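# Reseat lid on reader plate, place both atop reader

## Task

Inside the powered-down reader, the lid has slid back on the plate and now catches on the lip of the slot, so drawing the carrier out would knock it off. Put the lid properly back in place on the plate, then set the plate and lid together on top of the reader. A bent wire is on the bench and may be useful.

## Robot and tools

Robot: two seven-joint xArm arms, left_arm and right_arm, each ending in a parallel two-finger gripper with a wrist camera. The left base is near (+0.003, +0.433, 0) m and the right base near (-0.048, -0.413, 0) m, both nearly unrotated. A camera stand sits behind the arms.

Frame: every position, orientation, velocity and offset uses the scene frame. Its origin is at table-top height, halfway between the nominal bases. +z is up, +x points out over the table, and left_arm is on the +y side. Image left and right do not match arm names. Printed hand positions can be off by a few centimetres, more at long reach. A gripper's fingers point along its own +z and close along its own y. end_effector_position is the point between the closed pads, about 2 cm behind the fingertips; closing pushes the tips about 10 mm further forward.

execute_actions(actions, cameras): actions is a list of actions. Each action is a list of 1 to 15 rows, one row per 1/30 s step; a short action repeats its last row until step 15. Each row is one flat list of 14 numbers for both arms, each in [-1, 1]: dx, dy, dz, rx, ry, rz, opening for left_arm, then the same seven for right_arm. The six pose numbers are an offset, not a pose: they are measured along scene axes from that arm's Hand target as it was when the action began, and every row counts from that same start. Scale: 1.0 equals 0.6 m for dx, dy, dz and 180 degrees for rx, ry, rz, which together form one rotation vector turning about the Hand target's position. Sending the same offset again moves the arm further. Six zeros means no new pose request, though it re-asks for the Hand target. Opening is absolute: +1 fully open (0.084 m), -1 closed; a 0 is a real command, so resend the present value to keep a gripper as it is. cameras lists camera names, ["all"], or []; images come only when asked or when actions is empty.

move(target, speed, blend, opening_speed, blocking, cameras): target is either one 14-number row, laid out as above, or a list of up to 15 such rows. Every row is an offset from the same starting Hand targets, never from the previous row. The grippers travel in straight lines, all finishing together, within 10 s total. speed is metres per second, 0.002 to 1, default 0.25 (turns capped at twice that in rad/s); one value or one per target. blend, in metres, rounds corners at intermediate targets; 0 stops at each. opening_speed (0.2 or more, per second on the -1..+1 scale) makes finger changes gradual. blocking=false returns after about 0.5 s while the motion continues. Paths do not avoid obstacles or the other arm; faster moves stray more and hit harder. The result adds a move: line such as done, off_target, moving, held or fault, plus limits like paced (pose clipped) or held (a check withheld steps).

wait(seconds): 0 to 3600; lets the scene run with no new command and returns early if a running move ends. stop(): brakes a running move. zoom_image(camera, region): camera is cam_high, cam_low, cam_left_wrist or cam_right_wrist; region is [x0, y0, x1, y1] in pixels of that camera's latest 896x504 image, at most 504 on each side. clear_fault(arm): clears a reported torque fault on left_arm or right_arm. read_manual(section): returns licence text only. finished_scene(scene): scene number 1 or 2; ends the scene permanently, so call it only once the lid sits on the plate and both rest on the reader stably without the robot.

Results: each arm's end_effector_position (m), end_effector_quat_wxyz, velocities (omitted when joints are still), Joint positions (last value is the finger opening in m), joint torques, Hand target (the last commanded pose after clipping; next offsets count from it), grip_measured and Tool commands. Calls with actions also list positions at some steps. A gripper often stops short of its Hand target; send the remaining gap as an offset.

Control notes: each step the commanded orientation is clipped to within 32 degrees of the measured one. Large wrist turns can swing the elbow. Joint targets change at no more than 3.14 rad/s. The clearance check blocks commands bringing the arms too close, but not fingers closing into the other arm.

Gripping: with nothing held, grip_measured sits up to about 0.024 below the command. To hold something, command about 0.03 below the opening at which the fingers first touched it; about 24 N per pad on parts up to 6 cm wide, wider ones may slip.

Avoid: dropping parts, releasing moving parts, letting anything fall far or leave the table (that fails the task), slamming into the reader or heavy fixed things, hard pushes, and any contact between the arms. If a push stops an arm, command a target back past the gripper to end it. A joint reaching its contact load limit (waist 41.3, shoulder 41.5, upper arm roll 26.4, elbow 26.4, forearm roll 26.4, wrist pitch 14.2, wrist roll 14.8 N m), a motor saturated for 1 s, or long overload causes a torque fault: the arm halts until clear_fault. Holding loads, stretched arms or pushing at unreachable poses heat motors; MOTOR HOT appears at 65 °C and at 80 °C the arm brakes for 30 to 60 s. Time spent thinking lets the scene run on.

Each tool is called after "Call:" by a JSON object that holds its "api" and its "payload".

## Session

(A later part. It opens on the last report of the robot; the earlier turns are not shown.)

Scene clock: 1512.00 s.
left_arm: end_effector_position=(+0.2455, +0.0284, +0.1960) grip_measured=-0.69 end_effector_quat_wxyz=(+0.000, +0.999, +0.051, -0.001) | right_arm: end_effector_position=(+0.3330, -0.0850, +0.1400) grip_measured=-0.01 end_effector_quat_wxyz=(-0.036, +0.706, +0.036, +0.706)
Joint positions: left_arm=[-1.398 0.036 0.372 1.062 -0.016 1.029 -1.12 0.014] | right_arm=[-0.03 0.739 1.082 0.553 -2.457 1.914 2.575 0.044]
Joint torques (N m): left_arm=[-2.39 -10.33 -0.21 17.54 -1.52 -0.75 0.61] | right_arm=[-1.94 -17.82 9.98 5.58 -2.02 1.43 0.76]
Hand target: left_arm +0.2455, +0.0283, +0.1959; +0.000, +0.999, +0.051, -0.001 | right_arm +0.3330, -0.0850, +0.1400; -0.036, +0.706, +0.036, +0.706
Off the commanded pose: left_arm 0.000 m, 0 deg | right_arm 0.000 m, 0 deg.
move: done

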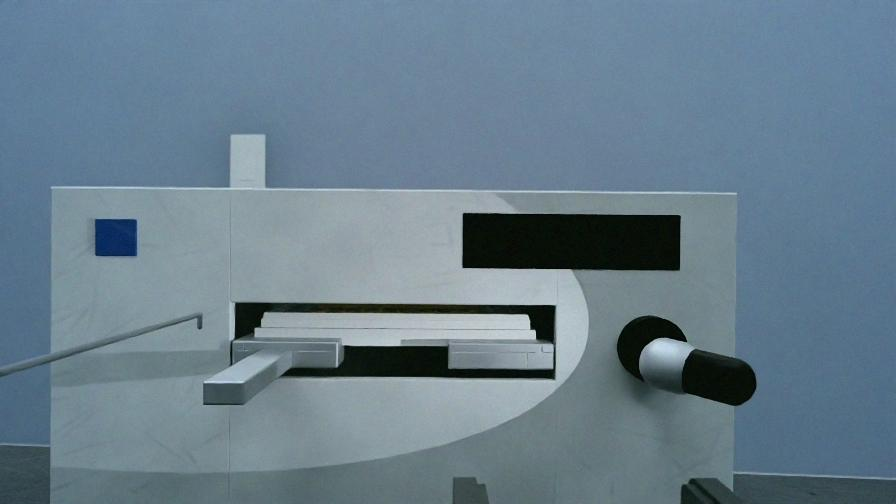

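Call:
{"api": "move", "payload": {"target": [0.059,-0.003,-0.0027,0,0,0,-0.8,0,0,0,0,0,0,0], "speed": 0.1, "cameras": ["cam_right_wrist"]}}

Call:
{"api": "zoom_image", "payload": {"camera": "cam_right_wrist", "region": [100, 280, 300, 400]}}

Scene clock: 1535.57 s.
left_arm: end_effector_position=(+0.2809, +0.0265, +0.1943) grip_measured=-0.69 end_effector_quat_wxyz=(+0.000, +0.999, +0.051, -0.001) | right_arm: end_effector_position=(+0.3330, -0.0850, +0.1400) grip_measured=-0.01 end_effector_quat_wxyz=(-0.036, +0.706, +0.036, +0.706)
Joint positions: left_arm=[-1.358 0.11 0.402 1.14 -0.051 1.04 -1.035 0.014] | right_arm=[-0.03 0.739 1.082 0.553 -2.457 1.914 2.575 0.044]
Joint torques (N m): left_arm=[3.95 -11.33 1.08 17.63 -1.94 -0.83 0.84] | right_arm=[-1.74 -17.8 10.05 5.48 -1.99 1.66 0.63]
Hand target: left_arm +0.2809, +0.0265, +0.1943; +0.000, +0.999, +0.051, -0.001 | right_arm +0.3330, -0.0850, +0.1400; -0.036, +0.706, +0.036, +0.706
Off the commanded pose: left_arm 0.000 m, 0 deg | right_arm 0.000 m, 0 deg.
move: done

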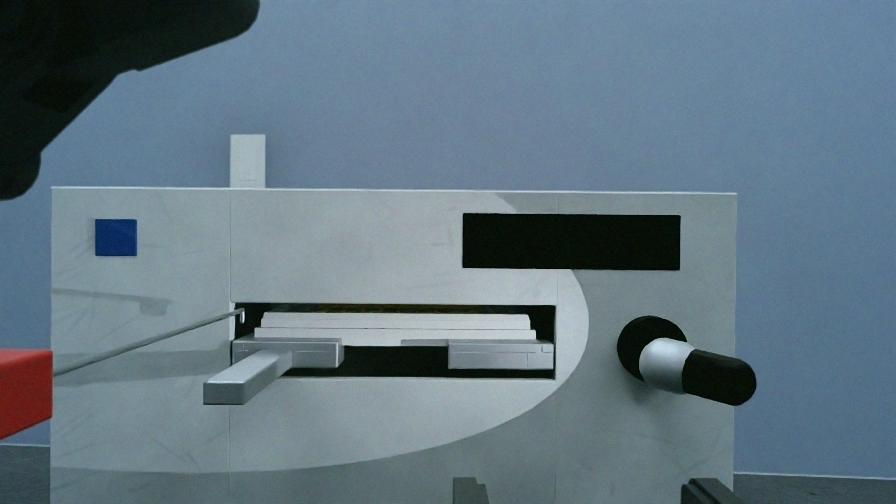

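Scaled by 2.520 from the camera's image (finer frame: 1280x720).

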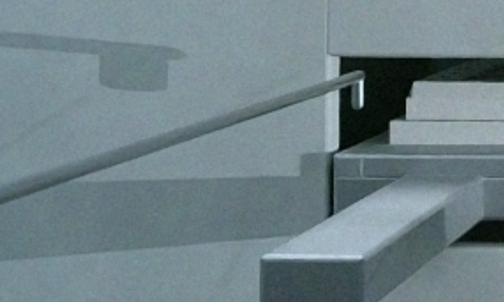

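Call:
{"api": "move", "payload": {"target": [0.0663,0.0069,0,0,0,0,-0.8,0,0,0,0,0,0,0], "speed": 0.08, "cameras": ["cam_right_wrist"]}}

Call:
{"api": "zoom_image", "payload": {"camera": "cam_right_wrist", "region": [200, 280, 360, 370]}}

Scene clock: 1561.27 s.
left_arm: end_effector_position=(+0.3206, +0.0307, +0.1943) grip_measured=-0.69 end_effector_quat_wxyz=(+0.000, +0.999, +0.051, -0.001) | right_arm: end_effector_position=(+0.3330, -0.0850, +0.1400) grip_measured=-0.01 end_effector_quat_wxyz=(-0.036, +0.706, +0.036, +0.706)
Joint positions: left_arm=[-1.305 0.182 0.43 1.223 -0.088 1.059 -0.941 0.014] | right_arm=[-0.03 0.739 1.082 0.553 -2.457 1.914 2.575 0.044]
Joint torques (N m): left_arm=[4.04 -12.29 1.74 17.7 -1.62 -0.77 0.93] | right_arm=[-1.54 -17.83 10.07 5.66 -1.94 1.88 0.57]
Hand target: left_arm +0.3207, +0.0307, +0.1943; +0.000, +0.999, +0.051, -0.001 | right_arm +0.3330, -0.0850, +0.1400; -0.036, +0.706, +0.036, +0.706
Off the commanded pose: left_arm 0.000 m, 0 deg | right_arm 0.000 m, 0 deg.
move: done

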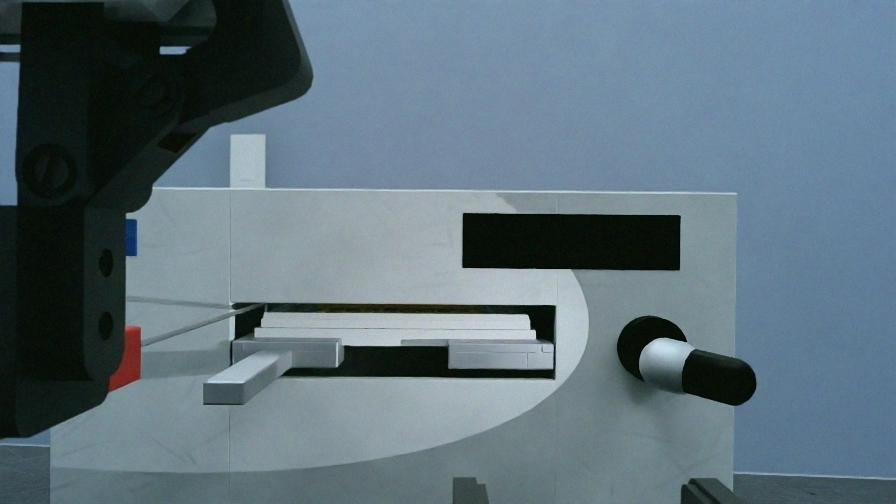

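Scaled by 3.150 from the camera's image (finer frame: 1280x720).

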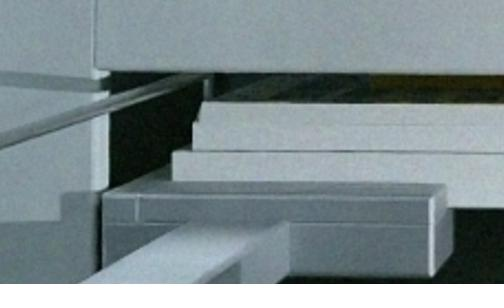

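Call:
{"api": "move", "payload": {"target": [0.0663,0.0069,0,0,0,0,-0.8,0,0,0,0,0,0,0], "speed": 0.08, "cameras": ["cam_right_wrist"]}}

Call:
{"api": "zoom_image", "payload": {"camera": "cam_right_wrist", "region": [200, 280, 360, 370]}}

Scene clock: 1574.27 s.
left_arm: end_effector_position=(+0.3604, +0.0348, +0.1943) grip_measured=-0.69 end_effector_quat_wxyz=(+0.000, +0.999, +0.051, -0.001) | right_arm: end_effector_position=(+0.3330, -0.0850, +0.1400) grip_measured=-0.01 end_effector_quat_wxyz=(-0.036, +0.706, +0.036, +0.706)
Joint positions: left_arm=[-1.245 0.263 0.45 1.32 -0.129 1.087 -0.85 0.014] | right_arm=[-0.03 0.739 1.082 0.553 -2.457 1.914 2.575 0.044]
Joint torques (N m): left_arm=[4.03 -13.37 2.16 17.53 -1.85 -0.85 0.96] | right_arm=[-1.73 -17.81 9.98 5.61 -1.79 2.15 0.49]
Hand target: left_arm +0.3604, +0.0348, +0.1943; +0.000, +0.999, +0.051, -0.001 | right_arm +0.3330, -0.0850, +0.1400; -0.036, +0.706, +0.036, +0.706
Off the commanded pose: left_arm 0.000 m, 0 deg | right_arm 0.000 m, 0 deg.
MOTOR HOT: joint 4 (elbow) of the left arm reports 65 °C; the controller stops that arm at 80 °C. To cool a motor, set the load down, stop pushing, or move to a pose that needs little force. At that limit the left arm can sag while its brakes close.
move: done

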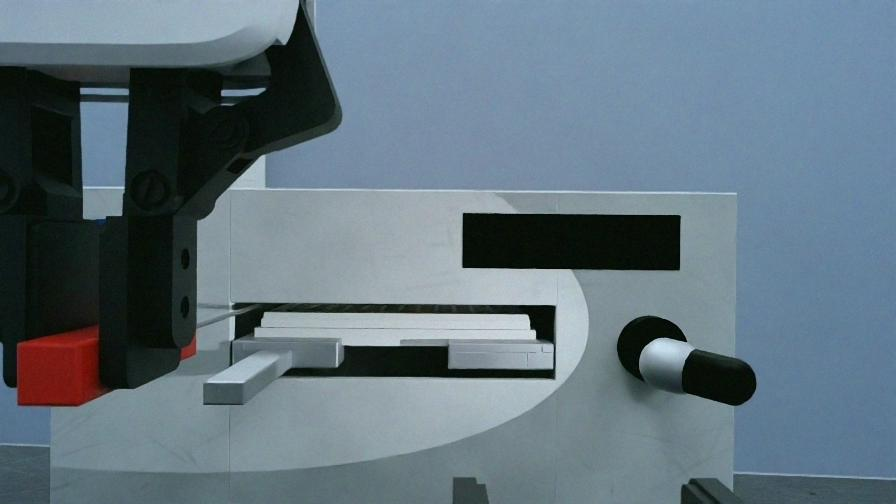

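Scaled by 3.150 from the camera's image (finer frame: 1280x720).

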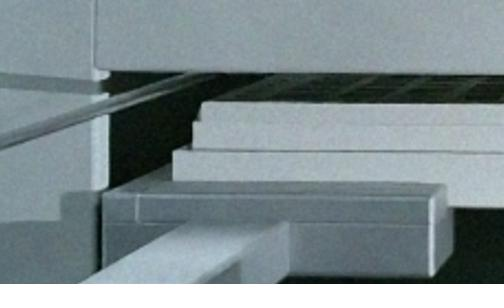

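Call:
{"api": "zoom_image", "payload": {"camera": "cam_right_wrist", "region": [230, 290, 400, 350]}}

Call:
{"api": "zoom_image", "payload": {"camera": "cam_right_wrist", "region": [390, 290, 560, 350]}}

Scaled by 2.965 from the camera's image (finer frame: 1280x720).

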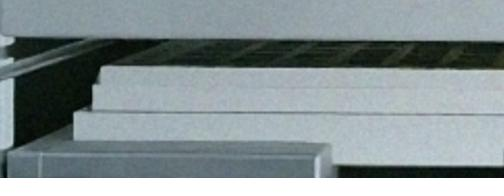

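Scaled by 2.965 from the camera's image (finer frame: 1280x720).

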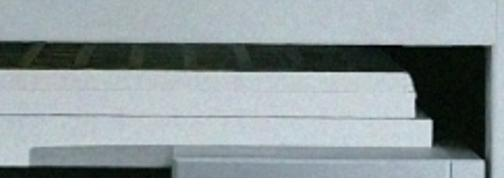

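Call:
{"api": "move", "payload": {"target": [0,0,0,0,0,0,-0.8,0,0,-0.035,0,0,0,0], "speed": 0.2, "cameras": ["cam_right_wrist"]}}

Call:
{"api": "zoom_image", "payload": {"camera": "cam_right_wrist", "region": [220, 210, 400, 310]}}

Call:
{"api": "zoom_image", "payload": {"camera": "cam_right_wrist", "region": [390, 210, 570, 310]}}

Scene clock: 1637.37 s.
left_arm: end_effector_position=(+0.3604, +0.0348, +0.1943) grip_measured=-0.69 end_effector_quat_wxyz=(+0.000, +0.999, +0.051, -0.001) | right_arm: end_effector_position=(+0.3330, -0.0850, +0.1190) grip_measured=-0.01 end_effector_quat_wxyz=(-0.036, +0.706, +0.036, +0.706)
Joint positions: left_arm=[-1.245 0.263 0.451 1.32 -0.129 1.087 -0.85 0.014] | right_arm=[0.029 0.8 1.007 0.575 -2.495 1.955 2.597 0.044]
Joint torques (N m): left_arm=[3.91 -13.33 2.14 17.35 -1.81 -0.86 0.81] | right_arm=[1.16 -12.26 9.29 8.09 -2.15 3.2 1.04]
Hand target: left_arm +0.3604, +0.0348, +0.1943; +0.000, +0.999, +0.051, -0.001 | right_arm +0.3330, -0.0850, +0.1190; -0.036, +0.706, +0.036, +0.706
Off the commanded pose: left_arm 0.000 m, 0 deg | right_arm 0.000 m, 0 deg.
MOTOR HOT: still on. Joint 4 (elbow) of the left arm reports 66 °C.
move: done

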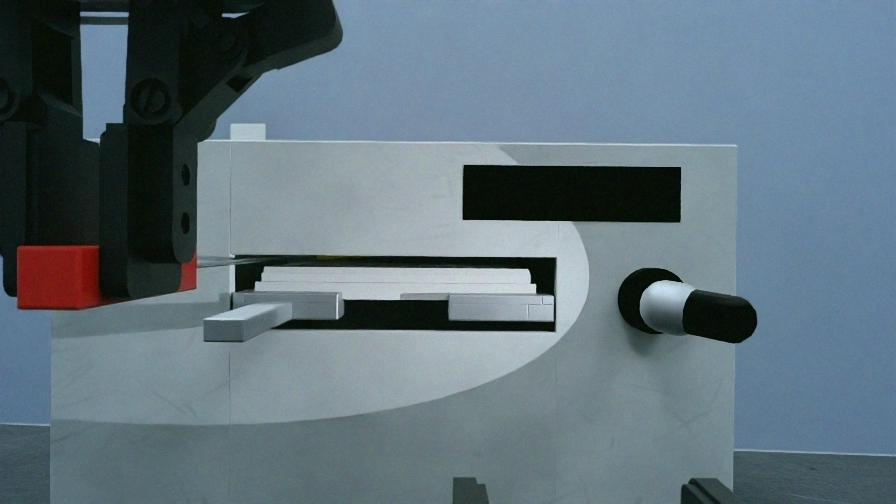

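Scaled by 2.800 from the camera's image (finer frame: 1280x720).

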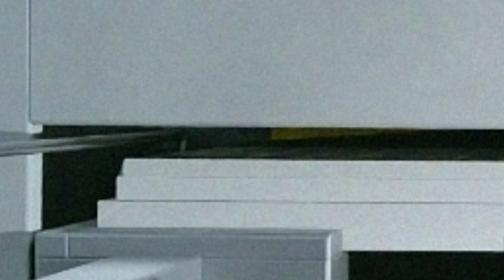

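Scaled by 2.800 from the camera's image (finer frame: 1280x720).

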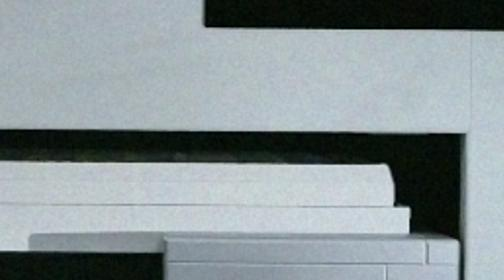

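Call:
{"api": "zoom_image", "payload": {"camera": "cam_right_wrist", "region": [230, 240, 330, 290]}}

Call:
{"api": "zoom_image", "payload": {"camera": "cam_right_wrist", "region": [310, 240, 410, 290]}}

Scaled by 5.040 from the camera's image (finer frame: 1280x720).

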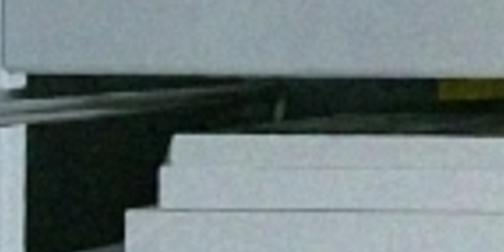

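Scaled by 5.040 from the camera's image (finer frame: 1280x720).

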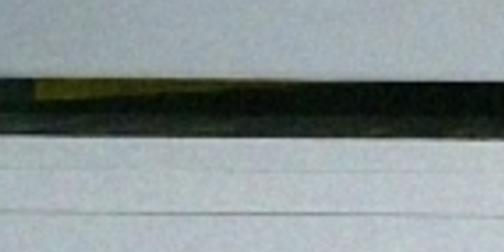

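Call:
{"api": "move", "payload": {"target": [-0.1658,-0.0171,0,0,0,0,-0.8,0.0,0.0,0,0,0,0,0], "speed": 0.12, "cameras": ["cam_right_wrist"]}}

Call:
{"api": "zoom_image", "payload": {"camera": "cam_right_wrist", "region": [230, 240, 400, 300]}}

Call:
{"api": "zoom_image", "payload": {"camera": "cam_right_wrist", "region": [390, 240, 560, 300]}}

Scene clock: 1763.70 s.
left_arm: end_effector_position=(+0.2610, +0.0246, +0.1943) grip_measured=-0.69 end_effector_quat_wxyz=(+0.000, +0.999, +0.051, -0.001) | right_arm: end_effector_position=(+0.3330, -0.0850, +0.1190) grip_measured=-0.01 end_effector_quat_wxyz=(-0.036, +0.706, +0.036, +0.706)
Joint positions: left_arm=[-1.384 0.077 0.388 1.103 -0.035 1.032 -1.083 0.014] | right_arm=[0.029 0.8 1.007 0.575 -2.495 1.955 2.597 0.044]
Joint torques (N m): left_arm=[-3.63 -15.64 -0.28 15.31 1.57 -1.62 -1.02] | right_arm=[1.03 -12.41 9.25 8.06 -1.93 3.22 1.01]
Hand target: left_arm +0.2610, +0.0246, +0.1943; +0.000, +0.999, +0.051, -0.001 | right_arm +0.3330, -0.0850, +0.1190; -0.036, +0.706, +0.036, +0.706
Off the commanded pose: left_arm 0.000 m, 0 deg | right_arm 0.000 m, 0 deg.
MOTOR HOT: still on. Joint 4 (elbow) of the left arm reports 67 °C.
move: done

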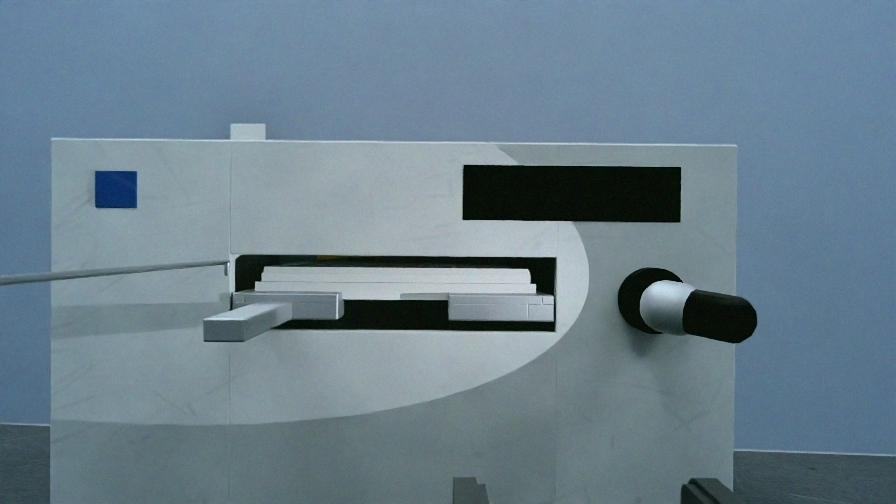

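Scaled by 2.965 from the camera's image (finer frame: 1280x720).

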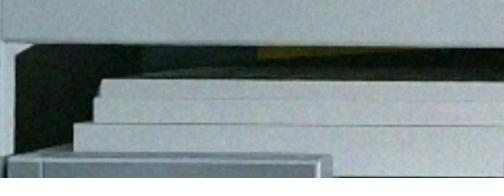

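Scaled by 2.965 from the camera's image (finer frame: 1280x720).

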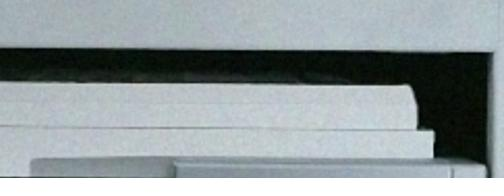

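Call:
{"api": "move", "payload": {"target": [0,0,0,0,0,0,-0.8,0,0.0,-0.035,0,0,0,0], "speed": 0.2, "cameras": ["cam_right_wrist"]}}

Call:
{"api": "zoom_image", "payload": {"camera": "cam_right_wrist", "region": [230, 195, 400, 255]}}

Call:
{"api": "zoom_image", "payload": {"camera": "cam_right_wrist", "region": [390, 195, 560, 255]}}

Scene clock: 1775.63 s.
left_arm: end_effector_position=(+0.2610, +0.0246, +0.1943) grip_measured=-0.69 end_effector_quat_wxyz=(+0.000, +0.999, +0.051, -0.001) | right_arm: end_effector_position=(+0.3330, -0.0850, +0.0980) grip_measured=-0.01 end_effector_quat_wxyz=(-0.036, +0.706, +0.036, +0.706)
Joint positions: left_arm=[-1.384 0.077 0.388 1.103 -0.035 1.032 -1.083 0.014] | right_arm=[0.08 0.861 0.94 0.6 -2.53 1.991 2.618 0.044]
Joint torques (N m): left_arm=[-4.15 -16.04 -0.07 15.27 1.37 -1.65 -0.92] | right_arm=[1.31 -13.26 9.37 7.2 -2.09 3.16 0.95]
Hand target: left_arm +0.2610, +0.0246, +0.1943; +0.000, +0.999, +0.051, -0.001 | right_arm +0.3330, -0.0850, +0.0980; -0.036, +0.706, +0.036, +0.706
Off the commanded pose: left_arm 0.000 m, 0 deg | right_arm 0.000 m, 0 deg.
MOTOR HOT: still on. Joint 4 (elbow) of the left arm reports 66 °C.
move: done

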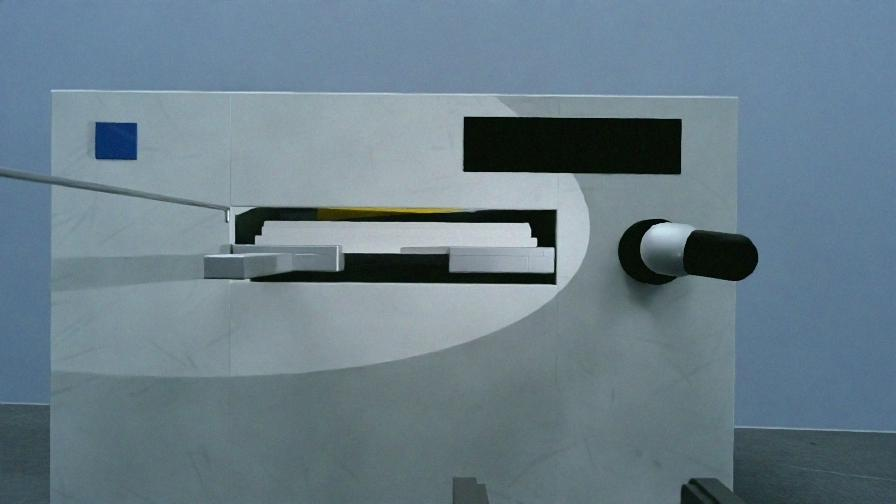

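Scaled by 2.965 from the camera's image (finer frame: 1280x720).

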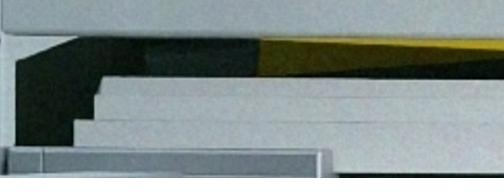

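Scaled by 2.965 from the camera's image (finer frame: 1280x720).

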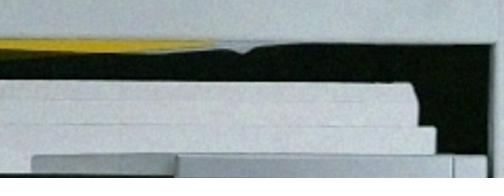

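Call:
{"api": "move", "payload": {"target": [[0,0,0.1762,0,0,0,-0.8,0,0,0.12,0,0,0,0],[0.3708,-0.1052,0.1512,0,0,0,-0.8,0,0,0.12,0,0,0,0],[0.3708,-0.1052,0.1128,0,0,0,-0.8,0,0,0.12,0,0,0,0]], "speed": [0.25,0.25,0.1], "cameras": ["cam_right_wrist","cam_left_wrist"]}}

Call:
{"api": "zoom_image", "payload": {"camera": "cam_right_wrist", "region": [340, 180, 560, 320]}}

Scene clock: 1871.37 s.
left_arm: end_effector_position=(+0.4835, -0.0386, +0.2620) grip_measured=-0.69 end_effector_quat_wxyz=(+0.000, +0.999, +0.051, -0.001) | right_arm: end_effector_position=(+0.3330, -0.0850, +0.1700) grip_measured=-0.01 end_effector_quat_wxyz=(-0.036, +0.706, +0.036, +0.706)
Joint positions: left_arm=[-0.904 0.935 0.427 2.58 -0.342 1.685 -0.783 0.014] | right_arm=[-0.125 0.648 1.202 0.531 -2.397 1.843 2.547 0.044]
Joint torques (N m): left_arm=[-4.13 -26.23 2.68 13.55 1.66 -1.57 0.95] | right_arm=[-1.89 -16.2 10.6 7.09 0.31 1.06 -0.79]
Hand target: left_arm +0.4834, -0.0386, +0.2620; +0.000, +0.999, +0.051, -0.001 | right_arm +0.3330, -0.0850, +0.1700; -0.036, +0.706, +0.036, +0.706
Off the commanded pose: left_arm 0.000 m, 0 deg | right_arm 0.000 m, 0 deg.
MOTOR HOT: still on. Joint 4 (elbow) of the left arm reports 65 °C.
elbow stopped short (left arm): the move would have taken joint 4 (elbow) straighter than the controller allows.
move: done
Images, in order (width x height): cam_left_wrist 896x504, cam_right_wrist 896x504.

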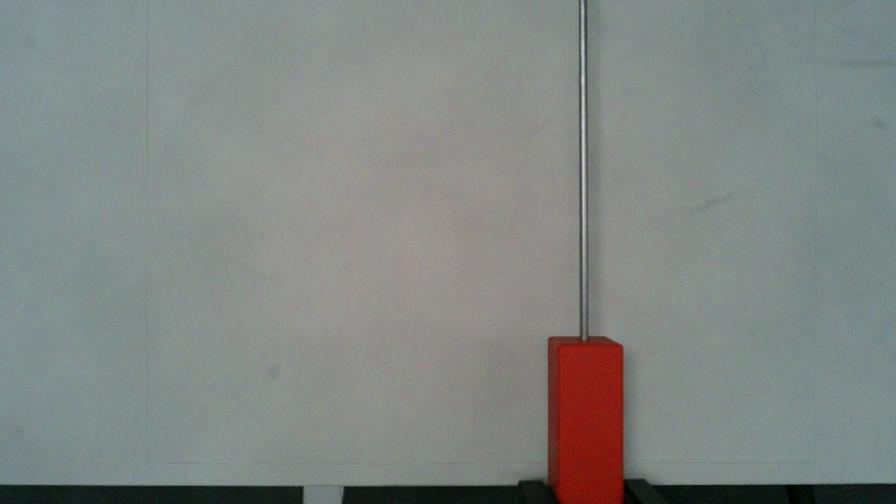

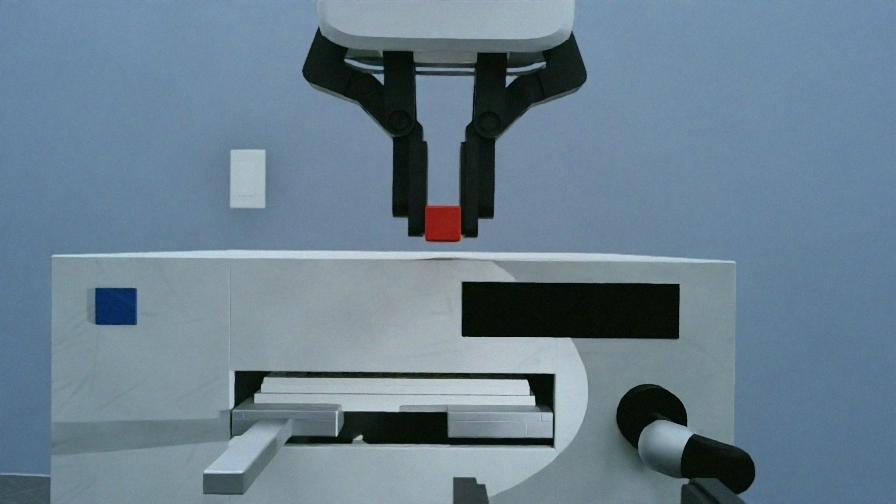

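Scaled by 2.291 from the camera's image (finer frame: 1280x720).

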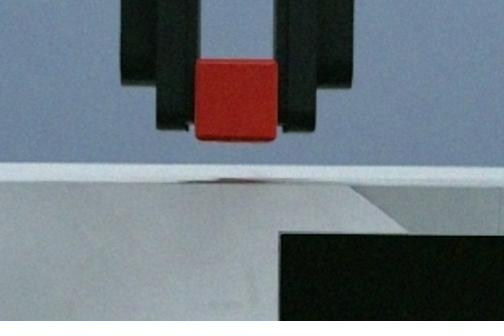

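Call:
{"api": "move", "payload": {"target": [[0,0,-0.0117,0,0,0,-0.8,0,0,0,0,0,0,-0.2],[0,0,-0.0117,0,0,0,-0.35,0,0,0,0,0,0,-0.2],[0,0,0.10,0,0,0,-0.35,0,0,0,0,0,0,-0.2],[-0.30,0.35,0.12,0,0,0,-0.35,0.0,0.0,0,0,0,0,-0.2]], "speed": [0.05,0.2,0.2,0.3], "cameras": ["cam_right_wrist"]}}

Call:
{"api": "zoom_image", "payload": {"camera": "cam_right_wrist", "region": [340, 200, 560, 340]}}

Call:
{"api": "zoom_image", "payload": {"camera": "cam_right_wrist", "region": [280, 360, 500, 480]}}

Scene clock: 1910.30 s.
left_arm: end_effector_position=(+0.3034, +0.1714, +0.3340) grip_measured=-0.37 end_effector_quat_wxyz=(+0.000, +0.999, +0.051, -0.001) | right_arm: end_effector_position=(+0.3330, -0.0850, +0.1700) grip_measured=-0.21 end_effector_quat_wxyz=(-0.036, +0.706, +0.036, +0.706)
Joint positions: left_arm=[-1.225 -0.304 0.431 1.142 0.126 1.421 -0.934 0.028] | right_arm=[-0.125 0.648 1.202 0.531 -2.397 1.843 2.547 0.035]
Joint torques (N m): left_arm=[4.11 -10.19 -1.98 15.35 1.61 -1.59 -1.05] | right_arm=[-1.03 -15.59 9.52 8.16 0.17 1.87 -0.72]
Hand target: left_arm +0.3034, +0.1714, +0.3340; +0.000, +0.999, +0.051, -0.001 | right_arm +0.3330, -0.0850, +0.1700; -0.036, +0.706, +0.036, +0.706
Off the commanded pose: left_arm 0.000 m, 0 deg | right_arm 0.000 m, 0 deg.
MOTOR HOT: still on. Joint 4 (elbow) of the left arm reports 63 °C.
elbow stopped short (left arm): the move would have taken joint 4 (elbow) straighter than the controller allows.
move: done

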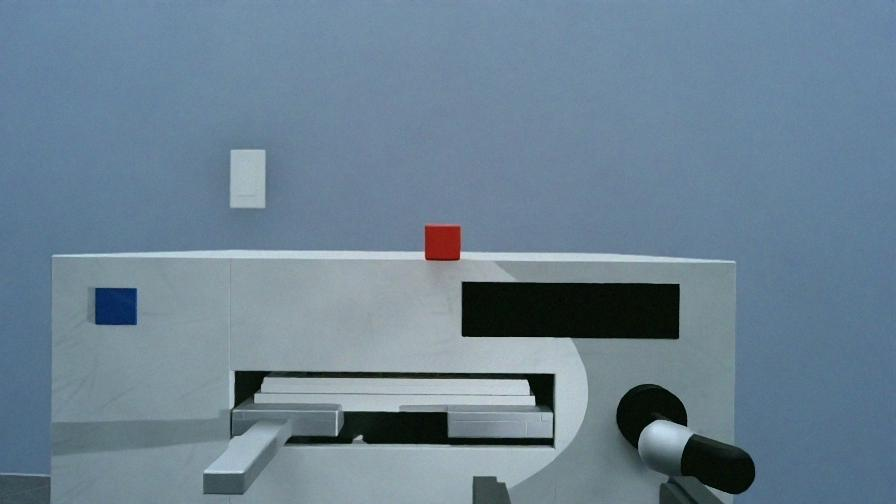

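Scaled by 2.291 from the camera's image (finer frame: 1280x720).

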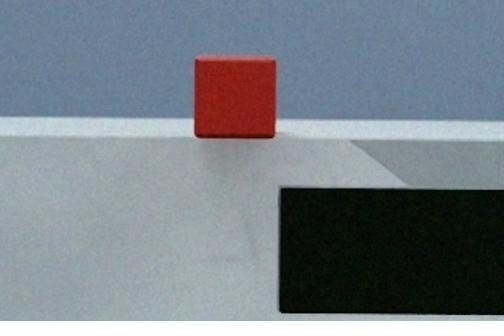

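Scaled by 2.291 from the camera's image (finer frame: 1280x720).

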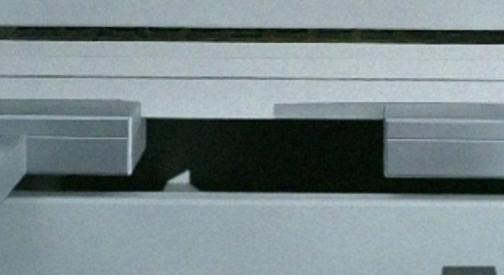

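Call:
{"api": "move", "payload": {"target": [0,0,0,0,0,0,-0.35,0.1447,0.0677,0.1125,0,0,0,-0.2], "speed": 0.2, "cameras": ["cam_right_wrist","cam_high","cam_low"]}}

Scene clock: 1956.57 s.
left_arm: end_effector_position=(+0.3034, +0.1714, +0.3340) grip_measured=-0.37 end_effector_quat_wxyz=(+0.000, +0.999, +0.051, -0.001) | right_arm: end_effector_position=(+0.4198, -0.0444, +0.2375) grip_measured=-0.21 end_effector_quat_wxyz=(-0.036, +0.706, +0.036, +0.706)
Joint positions: left_arm=[-1.225 -0.304 0.431 1.142 0.126 1.421 -0.934 0.028] | right_arm=[-0.242 0.606 1.244 0.791 -2.453 1.558 2.358 0.035]
Joint torques (N m): left_arm=[3.95 -9.9 -2.19 17.12 1.47 -1.28 -1.02] | right_arm=[1.27 -10.6 9.78 14.44 -2.16 0.75 -0.74]
Hand target: left_arm +0.3034, +0.1714, +0.3340; +0.000, +0.999, +0.051, -0.001 | right_arm +0.4198, -0.0444, +0.2375; -0.036, +0.706, +0.036, +0.706
Off the commanded pose: left_arm 0.000 m, 0 deg | right_arm 0.000 m, 0 deg.
MOTOR HOT: still on. Joint 4 (elbow) of the left arm reports 68 °C.
move: done
Images, in order (width x height): cam_high 896x504, cam_low 896x504, cam_right_wrist 896x504.

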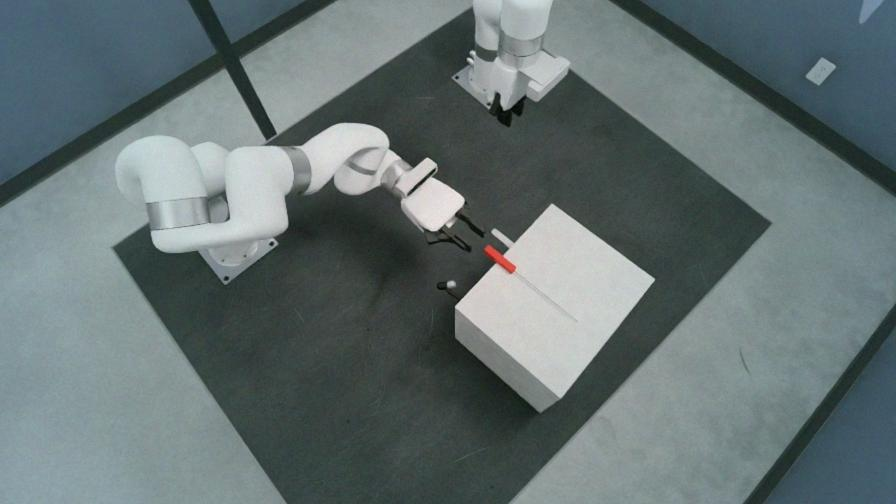

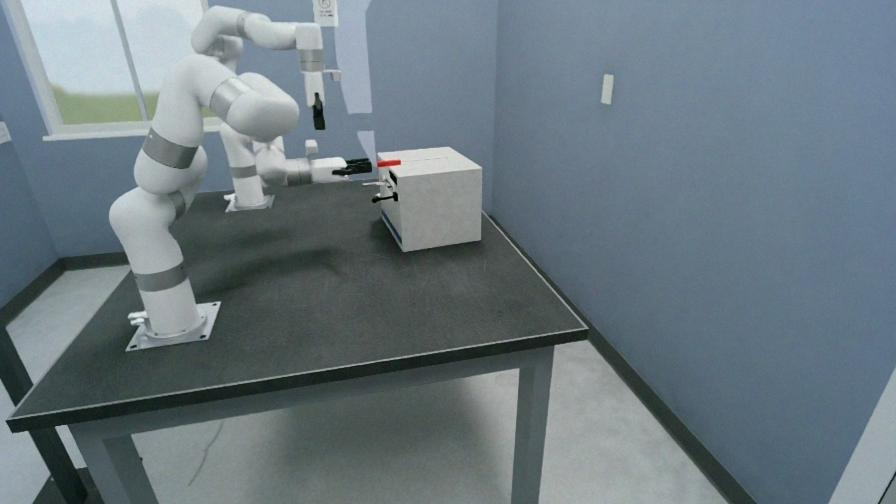

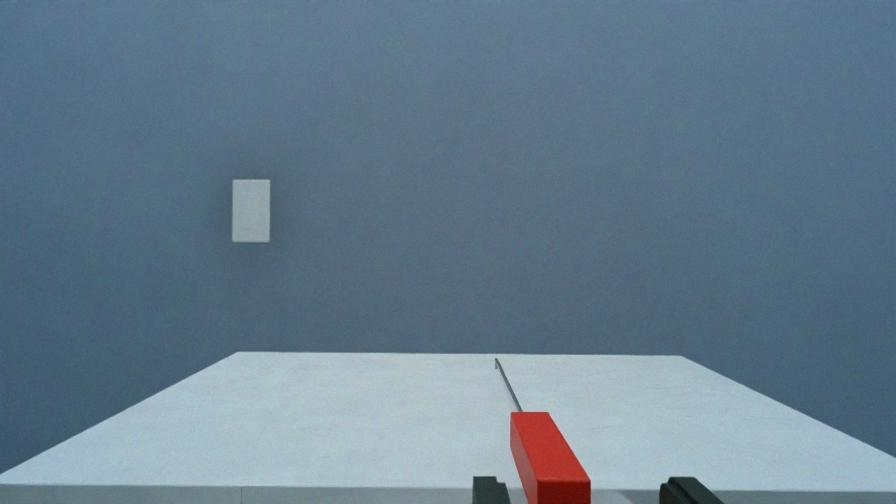

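Call:
{"api": "zoom_image", "payload": {"camera": "cam_right_wrist", "region": [450, 404, 720, 504]}}

Scaled by 1.867 from the camera's image (finer frame: 1280x720).

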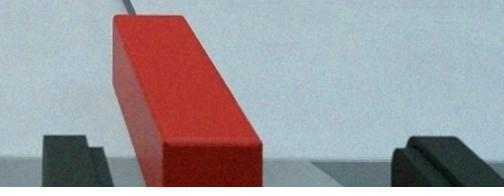

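Call:
{"api": "move", "payload": {"target": [[0,0,0,0,0,0,-0.35,0.0746,0.0077,0,0,0,0,-0.2],[0,0,0,0,0,0,-0.35,0.0746,0.0077,0,0,0,0,-0.8],[0,0,0,0,0,0,-0.35,0.0746,0.0077,0.0167,0,0,0,-0.8],[0,0,0,0,0,0,-0.35,-0.25,-0.0258,0.0167,0,0,0,-0.8]], "speed": [0.1,0.1,0.05,0.2], "cameras": ["cam_right_wrist"]}}

Scene clock: 1988.53 s.
left_arm: end_effector_position=(+0.3034, +0.1714, +0.3340) grip_measured=-0.37 end_effector_quat_wxyz=(+0.000, +0.999, +0.051, -0.001) | right_arm: end_effector_position=(+0.2698, -0.0598, +0.2475) grip_measured=-0.68 end_effector_quat_wxyz=(-0.036, +0.706, +0.036, +0.706)
Joint positions: left_arm=[-1.225 -0.304 0.431 1.142 0.126 1.421 -0.934 0.028] | right_arm=[-0.28 0.445 1.637 0.523 -2.058 1.773 2.472 0.014]
Joint torques (N m): left_arm=[3.74 -10.41 -2.2 16.23 1.54 -1.69 -1.06] | right_arm=[-1.81 -2.71 8.7 11.04 0.13 1.68 -0.82]
Hand target: left_arm +0.3034, +0.1714, +0.3340; +0.000, +0.999, +0.051, -0.001 | right_arm +0.2698, -0.0598, +0.2475; -0.036, +0.706, +0.036, +0.706
Off the commanded pose: left_arm 0.000 m, 0 deg | right_arm 0.000 m, 0 deg.
MOTOR HOT: still on. Joint 4 (elbow) of the left arm reports 68 °C.
move: done

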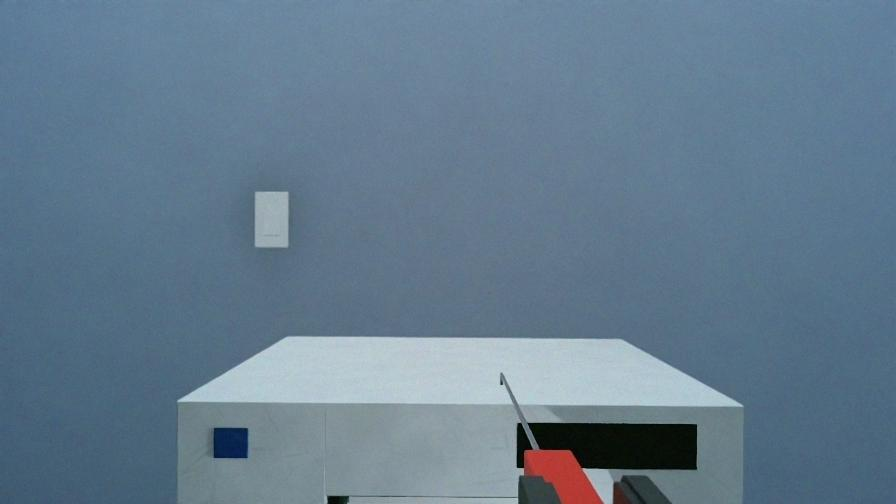

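Call:
{"api": "move", "payload": {"target": [0,0,0,0,0,0,-0.35,-0.0568,-0.0033,-0.11,-0.4973,-0.0514,0,-0.8], "speed": 0.4, "cameras": ["cam_right_wrist"]}}

Call:
{"api": "zoom_image", "payload": {"camera": "cam_right_wrist", "region": [230, 100, 480, 504]}}

Scene clock: 2037.03 s.
left_arm: end_effector_position=(+0.3034, +0.1714, +0.3340) grip_measured=-0.37 end_effector_quat_wxyz=(+0.000, +0.999, +0.051, -0.001) | right_arm: end_effector_position=(+0.2357, -0.0618, +0.1815) grip_measured=-0.68 end_effector_quat_wxyz=(+0.474, +0.473, +0.525, +0.526)
Joint positions: left_arm=[-1.225 -0.304 0.431 1.142 0.126 1.421 -0.934 0.028] | right_arm=[0.271 0.458 1.17 0.531 -1.968 1.862 1.117 0.014]
Joint torques (N m): left_arm=[3.88 -10.23 -2.12 15.53 1.55 -1.66 -1.05] | right_arm=[1.12 -8.87 5.48 11.92 0.41 3.43 -0.74]
Hand target: left_arm +0.3034, +0.1714, +0.3340; +0.000, +0.999, +0.051, -0.001 | right_arm +0.2357, -0.0618, +0.1815; +0.474, +0.473, +0.525, +0.526
Off the commanded pose: left_arm 0.000 m, 0 deg | right_arm 0.000 m, 0 deg.
MOTOR HOT: still on. Joint 4 (elbow) of the left arm reports 67 °C.
move: done

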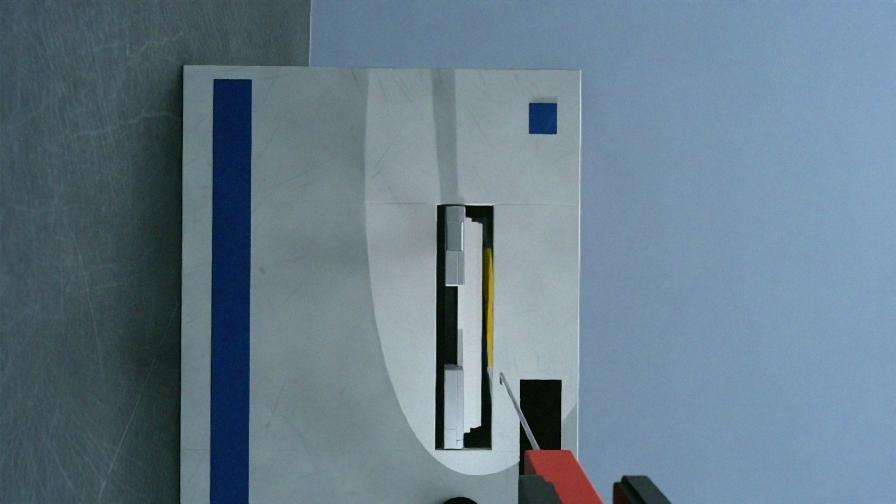

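Scaled by 1.248 from the camera's image (finer frame: 1280x720).

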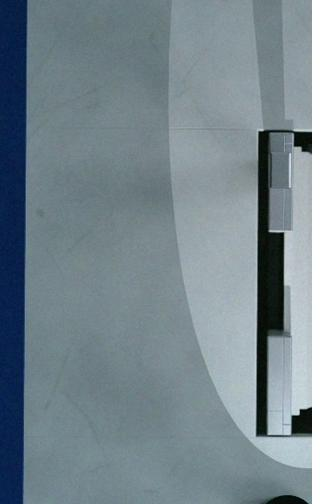

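Call:
{"api": "move", "payload": {"target": [[0,0,0,0,0,0,-0.35,0,0,-0.0075,0,0,0,-0.8],[0,0,0,0,0,0,-0.35,0.058,0.006,-0.0075,0,0,0,-0.8]], "speed": [0.1,0.15], "cameras": ["cam_right_wrist"]}}

Call:
{"api": "zoom_image", "payload": {"camera": "cam_right_wrist", "region": [420, 180, 560, 480]}}

Scene clock: 2084.70 s.
left_arm: end_effector_position=(+0.3034, +0.1714, +0.3340) grip_measured=-0.37 end_effector_quat_wxyz=(+0.000, +0.999, +0.051, -0.001) | right_arm: end_effector_position=(+0.2705, -0.0582, +0.1770) grip_measured=-0.68 end_effector_quat_wxyz=(+0.474, +0.473, +0.525, +0.526)
Joint positions: left_arm=[-1.225 -0.304 0.431 1.142 0.126 1.421 -0.934 0.028] | right_arm=[0.231 0.472 1.097 0.562 -2.076 1.809 1.096 0.014]
Joint torques (N m): left_arm=[3.87 -9.85 -2.15 15.52 1.36 -1.49 -0.9] | right_arm=[-1.81 -9.89 5.6 12.08 -1.89 1.26 -0.69]
Hand target: left_arm +0.3034, +0.1714, +0.3340; +0.000, +0.999, +0.051, -0.001 | right_arm +0.2705, -0.0582, +0.1770; +0.474, +0.473, +0.525, +0.526
Off the commanded pose: left_arm 0.000 m, 0 deg | right_arm 0.000 m, 0 deg.
MOTOR HOT: still on. Joint 4 (elbow) of the left arm reports 66 °C.
move: done

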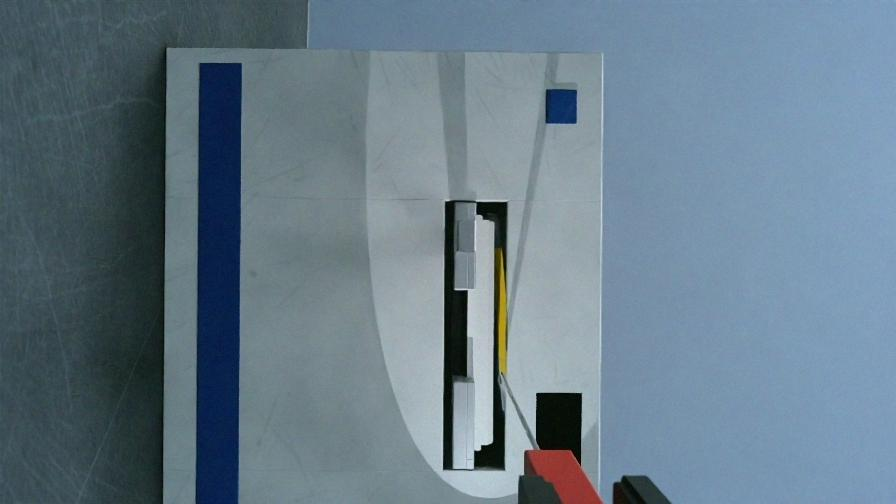

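Scaled by 1.680 from the camera's image (finer frame: 1280x720).

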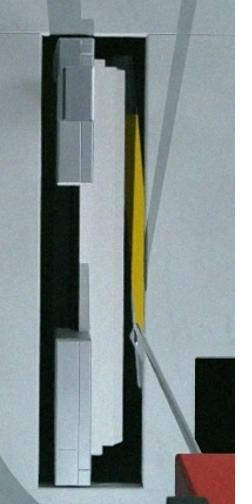

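Call:
{"api": "move", "payload": {"target": [0,0,0,0,0,0,-0.35,0.1658,0.0171,0,0,0,0,-0.8], "speed": 0.1, "cameras": ["cam_right_wrist"]}}

Call:
{"api": "zoom_image", "payload": {"camera": "cam_right_wrist", "region": [430, 140, 570, 440]}}

Scene clock: 2103.87 s.
left_arm: end_effector_position=(+0.3034, +0.1714, +0.3340) grip_measured=-0.37 end_effector_quat_wxyz=(+0.000, +0.999, +0.051, -0.001) | right_arm: end_effector_position=(+0.3700, -0.0479, +0.1770) grip_measured=-0.68 end_effector_quat_wxyz=(+0.474, +0.473, +0.525, +0.526)
Joint positions: left_arm=[-1.225 -0.304 0.431 1.142 0.126 1.421 -0.934 0.028] | right_arm=[0.13 0.524 0.938 0.715 -2.33 1.638 1.016 0.014]
Joint torques (N m): left_arm=[3.74 -9.84 -2.1 15.68 1.42 -1.6 -0.98] | right_arm=[-1.82 -13.56 6.28 13.49 -2.05 1.33 -0.74]
Hand target: left_arm +0.3034, +0.1714, +0.3340; +0.000, +0.999, +0.051, -0.001 | right_arm +0.3700, -0.0480, +0.1770; +0.474, +0.473, +0.525, +0.526
Off the commanded pose: left_arm 0.000 m, 0 deg | right_arm 0.000 m, 0 deg.
MOTOR HOT: still on. Joint 4 (elbow) of the left arm reports 66 °C.
move: done

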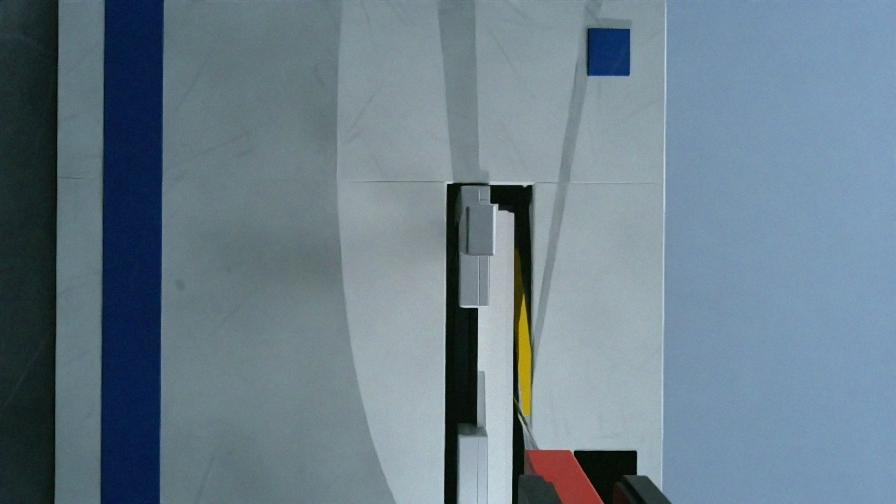

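Scaled by 1.680 from the camera's image (finer frame: 1280x720).

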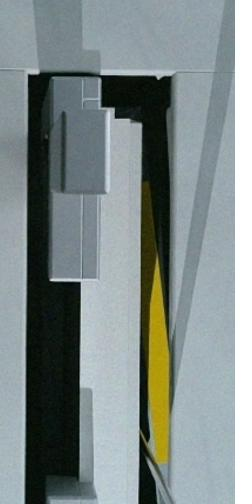

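Call:
{"api": "move", "payload": {"target": [0,0,0,0,0,0,-0.35,0.001,-0.01,0.0008,-0.4973,-0.0514,0,-0.8], "speed": 0.3, "cameras": ["cam_right_wrist"]}}

Call:
{"api": "zoom_image", "payload": {"camera": "cam_right_wrist", "region": [280, 300, 680, 504]}}

Scene clock: 2135.10 s.
left_arm: end_effector_position=(+0.3034, +0.1714, +0.3340) grip_measured=-0.37 end_effector_quat_wxyz=(+0.000, +0.999, +0.051, -0.001) | right_arm: end_effector_position=(+0.3706, -0.0540, +0.1774) grip_measured=-0.68 end_effector_quat_wxyz=(+0.706, -0.037, +0.706, +0.037)
Joint positions: left_arm=[-1.225 -0.304 0.431 1.142 0.126 1.421 -0.934 0.028] | right_arm=[0.313 0.412 0.741 0.711 -2.262 1.536 -0.478 0.014]
Joint torques (N m): left_arm=[3.63 -9.9 -2.21 15.57 1.41 -1.62 -0.95] | right_arm=[1.23 -21.24 3.64 14.02 0.57 1.45 -0.92]
Hand target: left_arm +0.3034, +0.1714, +0.3340; +0.000, +0.999, +0.051, -0.001 | right_arm +0.3706, -0.0540, +0.1775; +0.706, -0.037, +0.706, +0.037
Off the commanded pose: left_arm 0.000 m, 0 deg | right_arm 0.000 m, 0 deg.
MOTOR HOT: still on. Joint 4 (elbow) of the left arm reports 66 °C.
move: done

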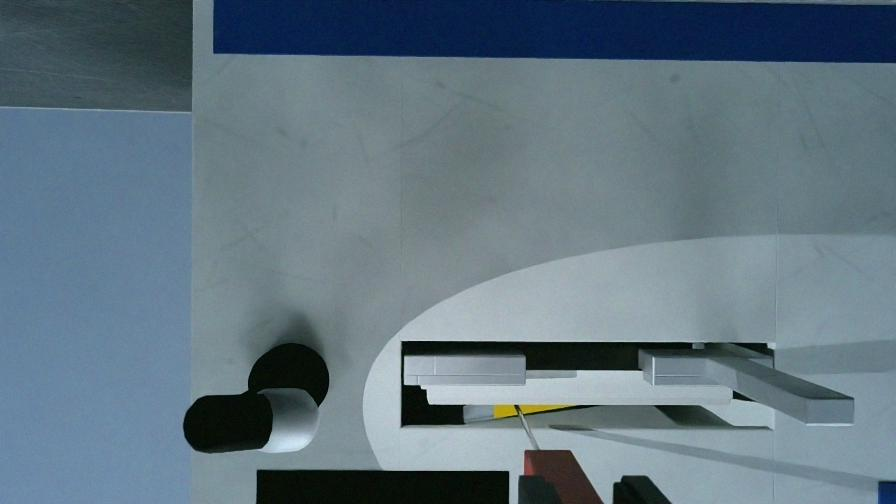

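Scaled by 1.260 from the camera's image (finer frame: 1280x720).

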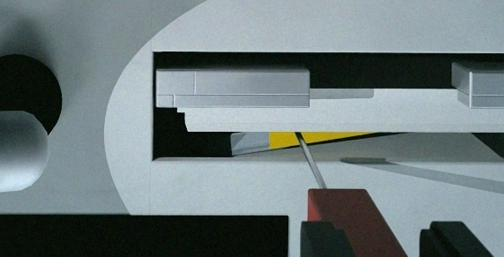

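Call:
{"api": "zoom_image", "payload": {"camera": "cam_right_wrist", "region": [395, 380, 595, 450]}}

Call:
{"api": "zoom_image", "payload": {"camera": "cam_right_wrist", "region": [590, 380, 790, 450]}}

Scaled by 2.520 from the camera's image (finer frame: 1280x720).

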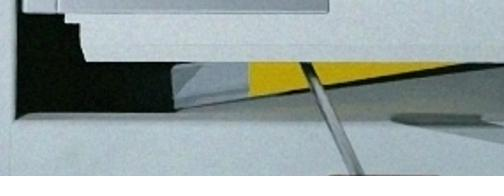

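Scaled by 2.520 from the camera's image (finer frame: 1280x720).

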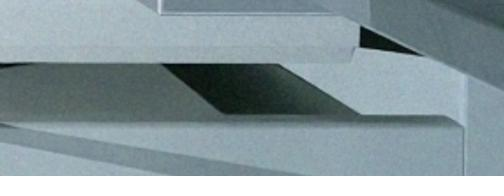

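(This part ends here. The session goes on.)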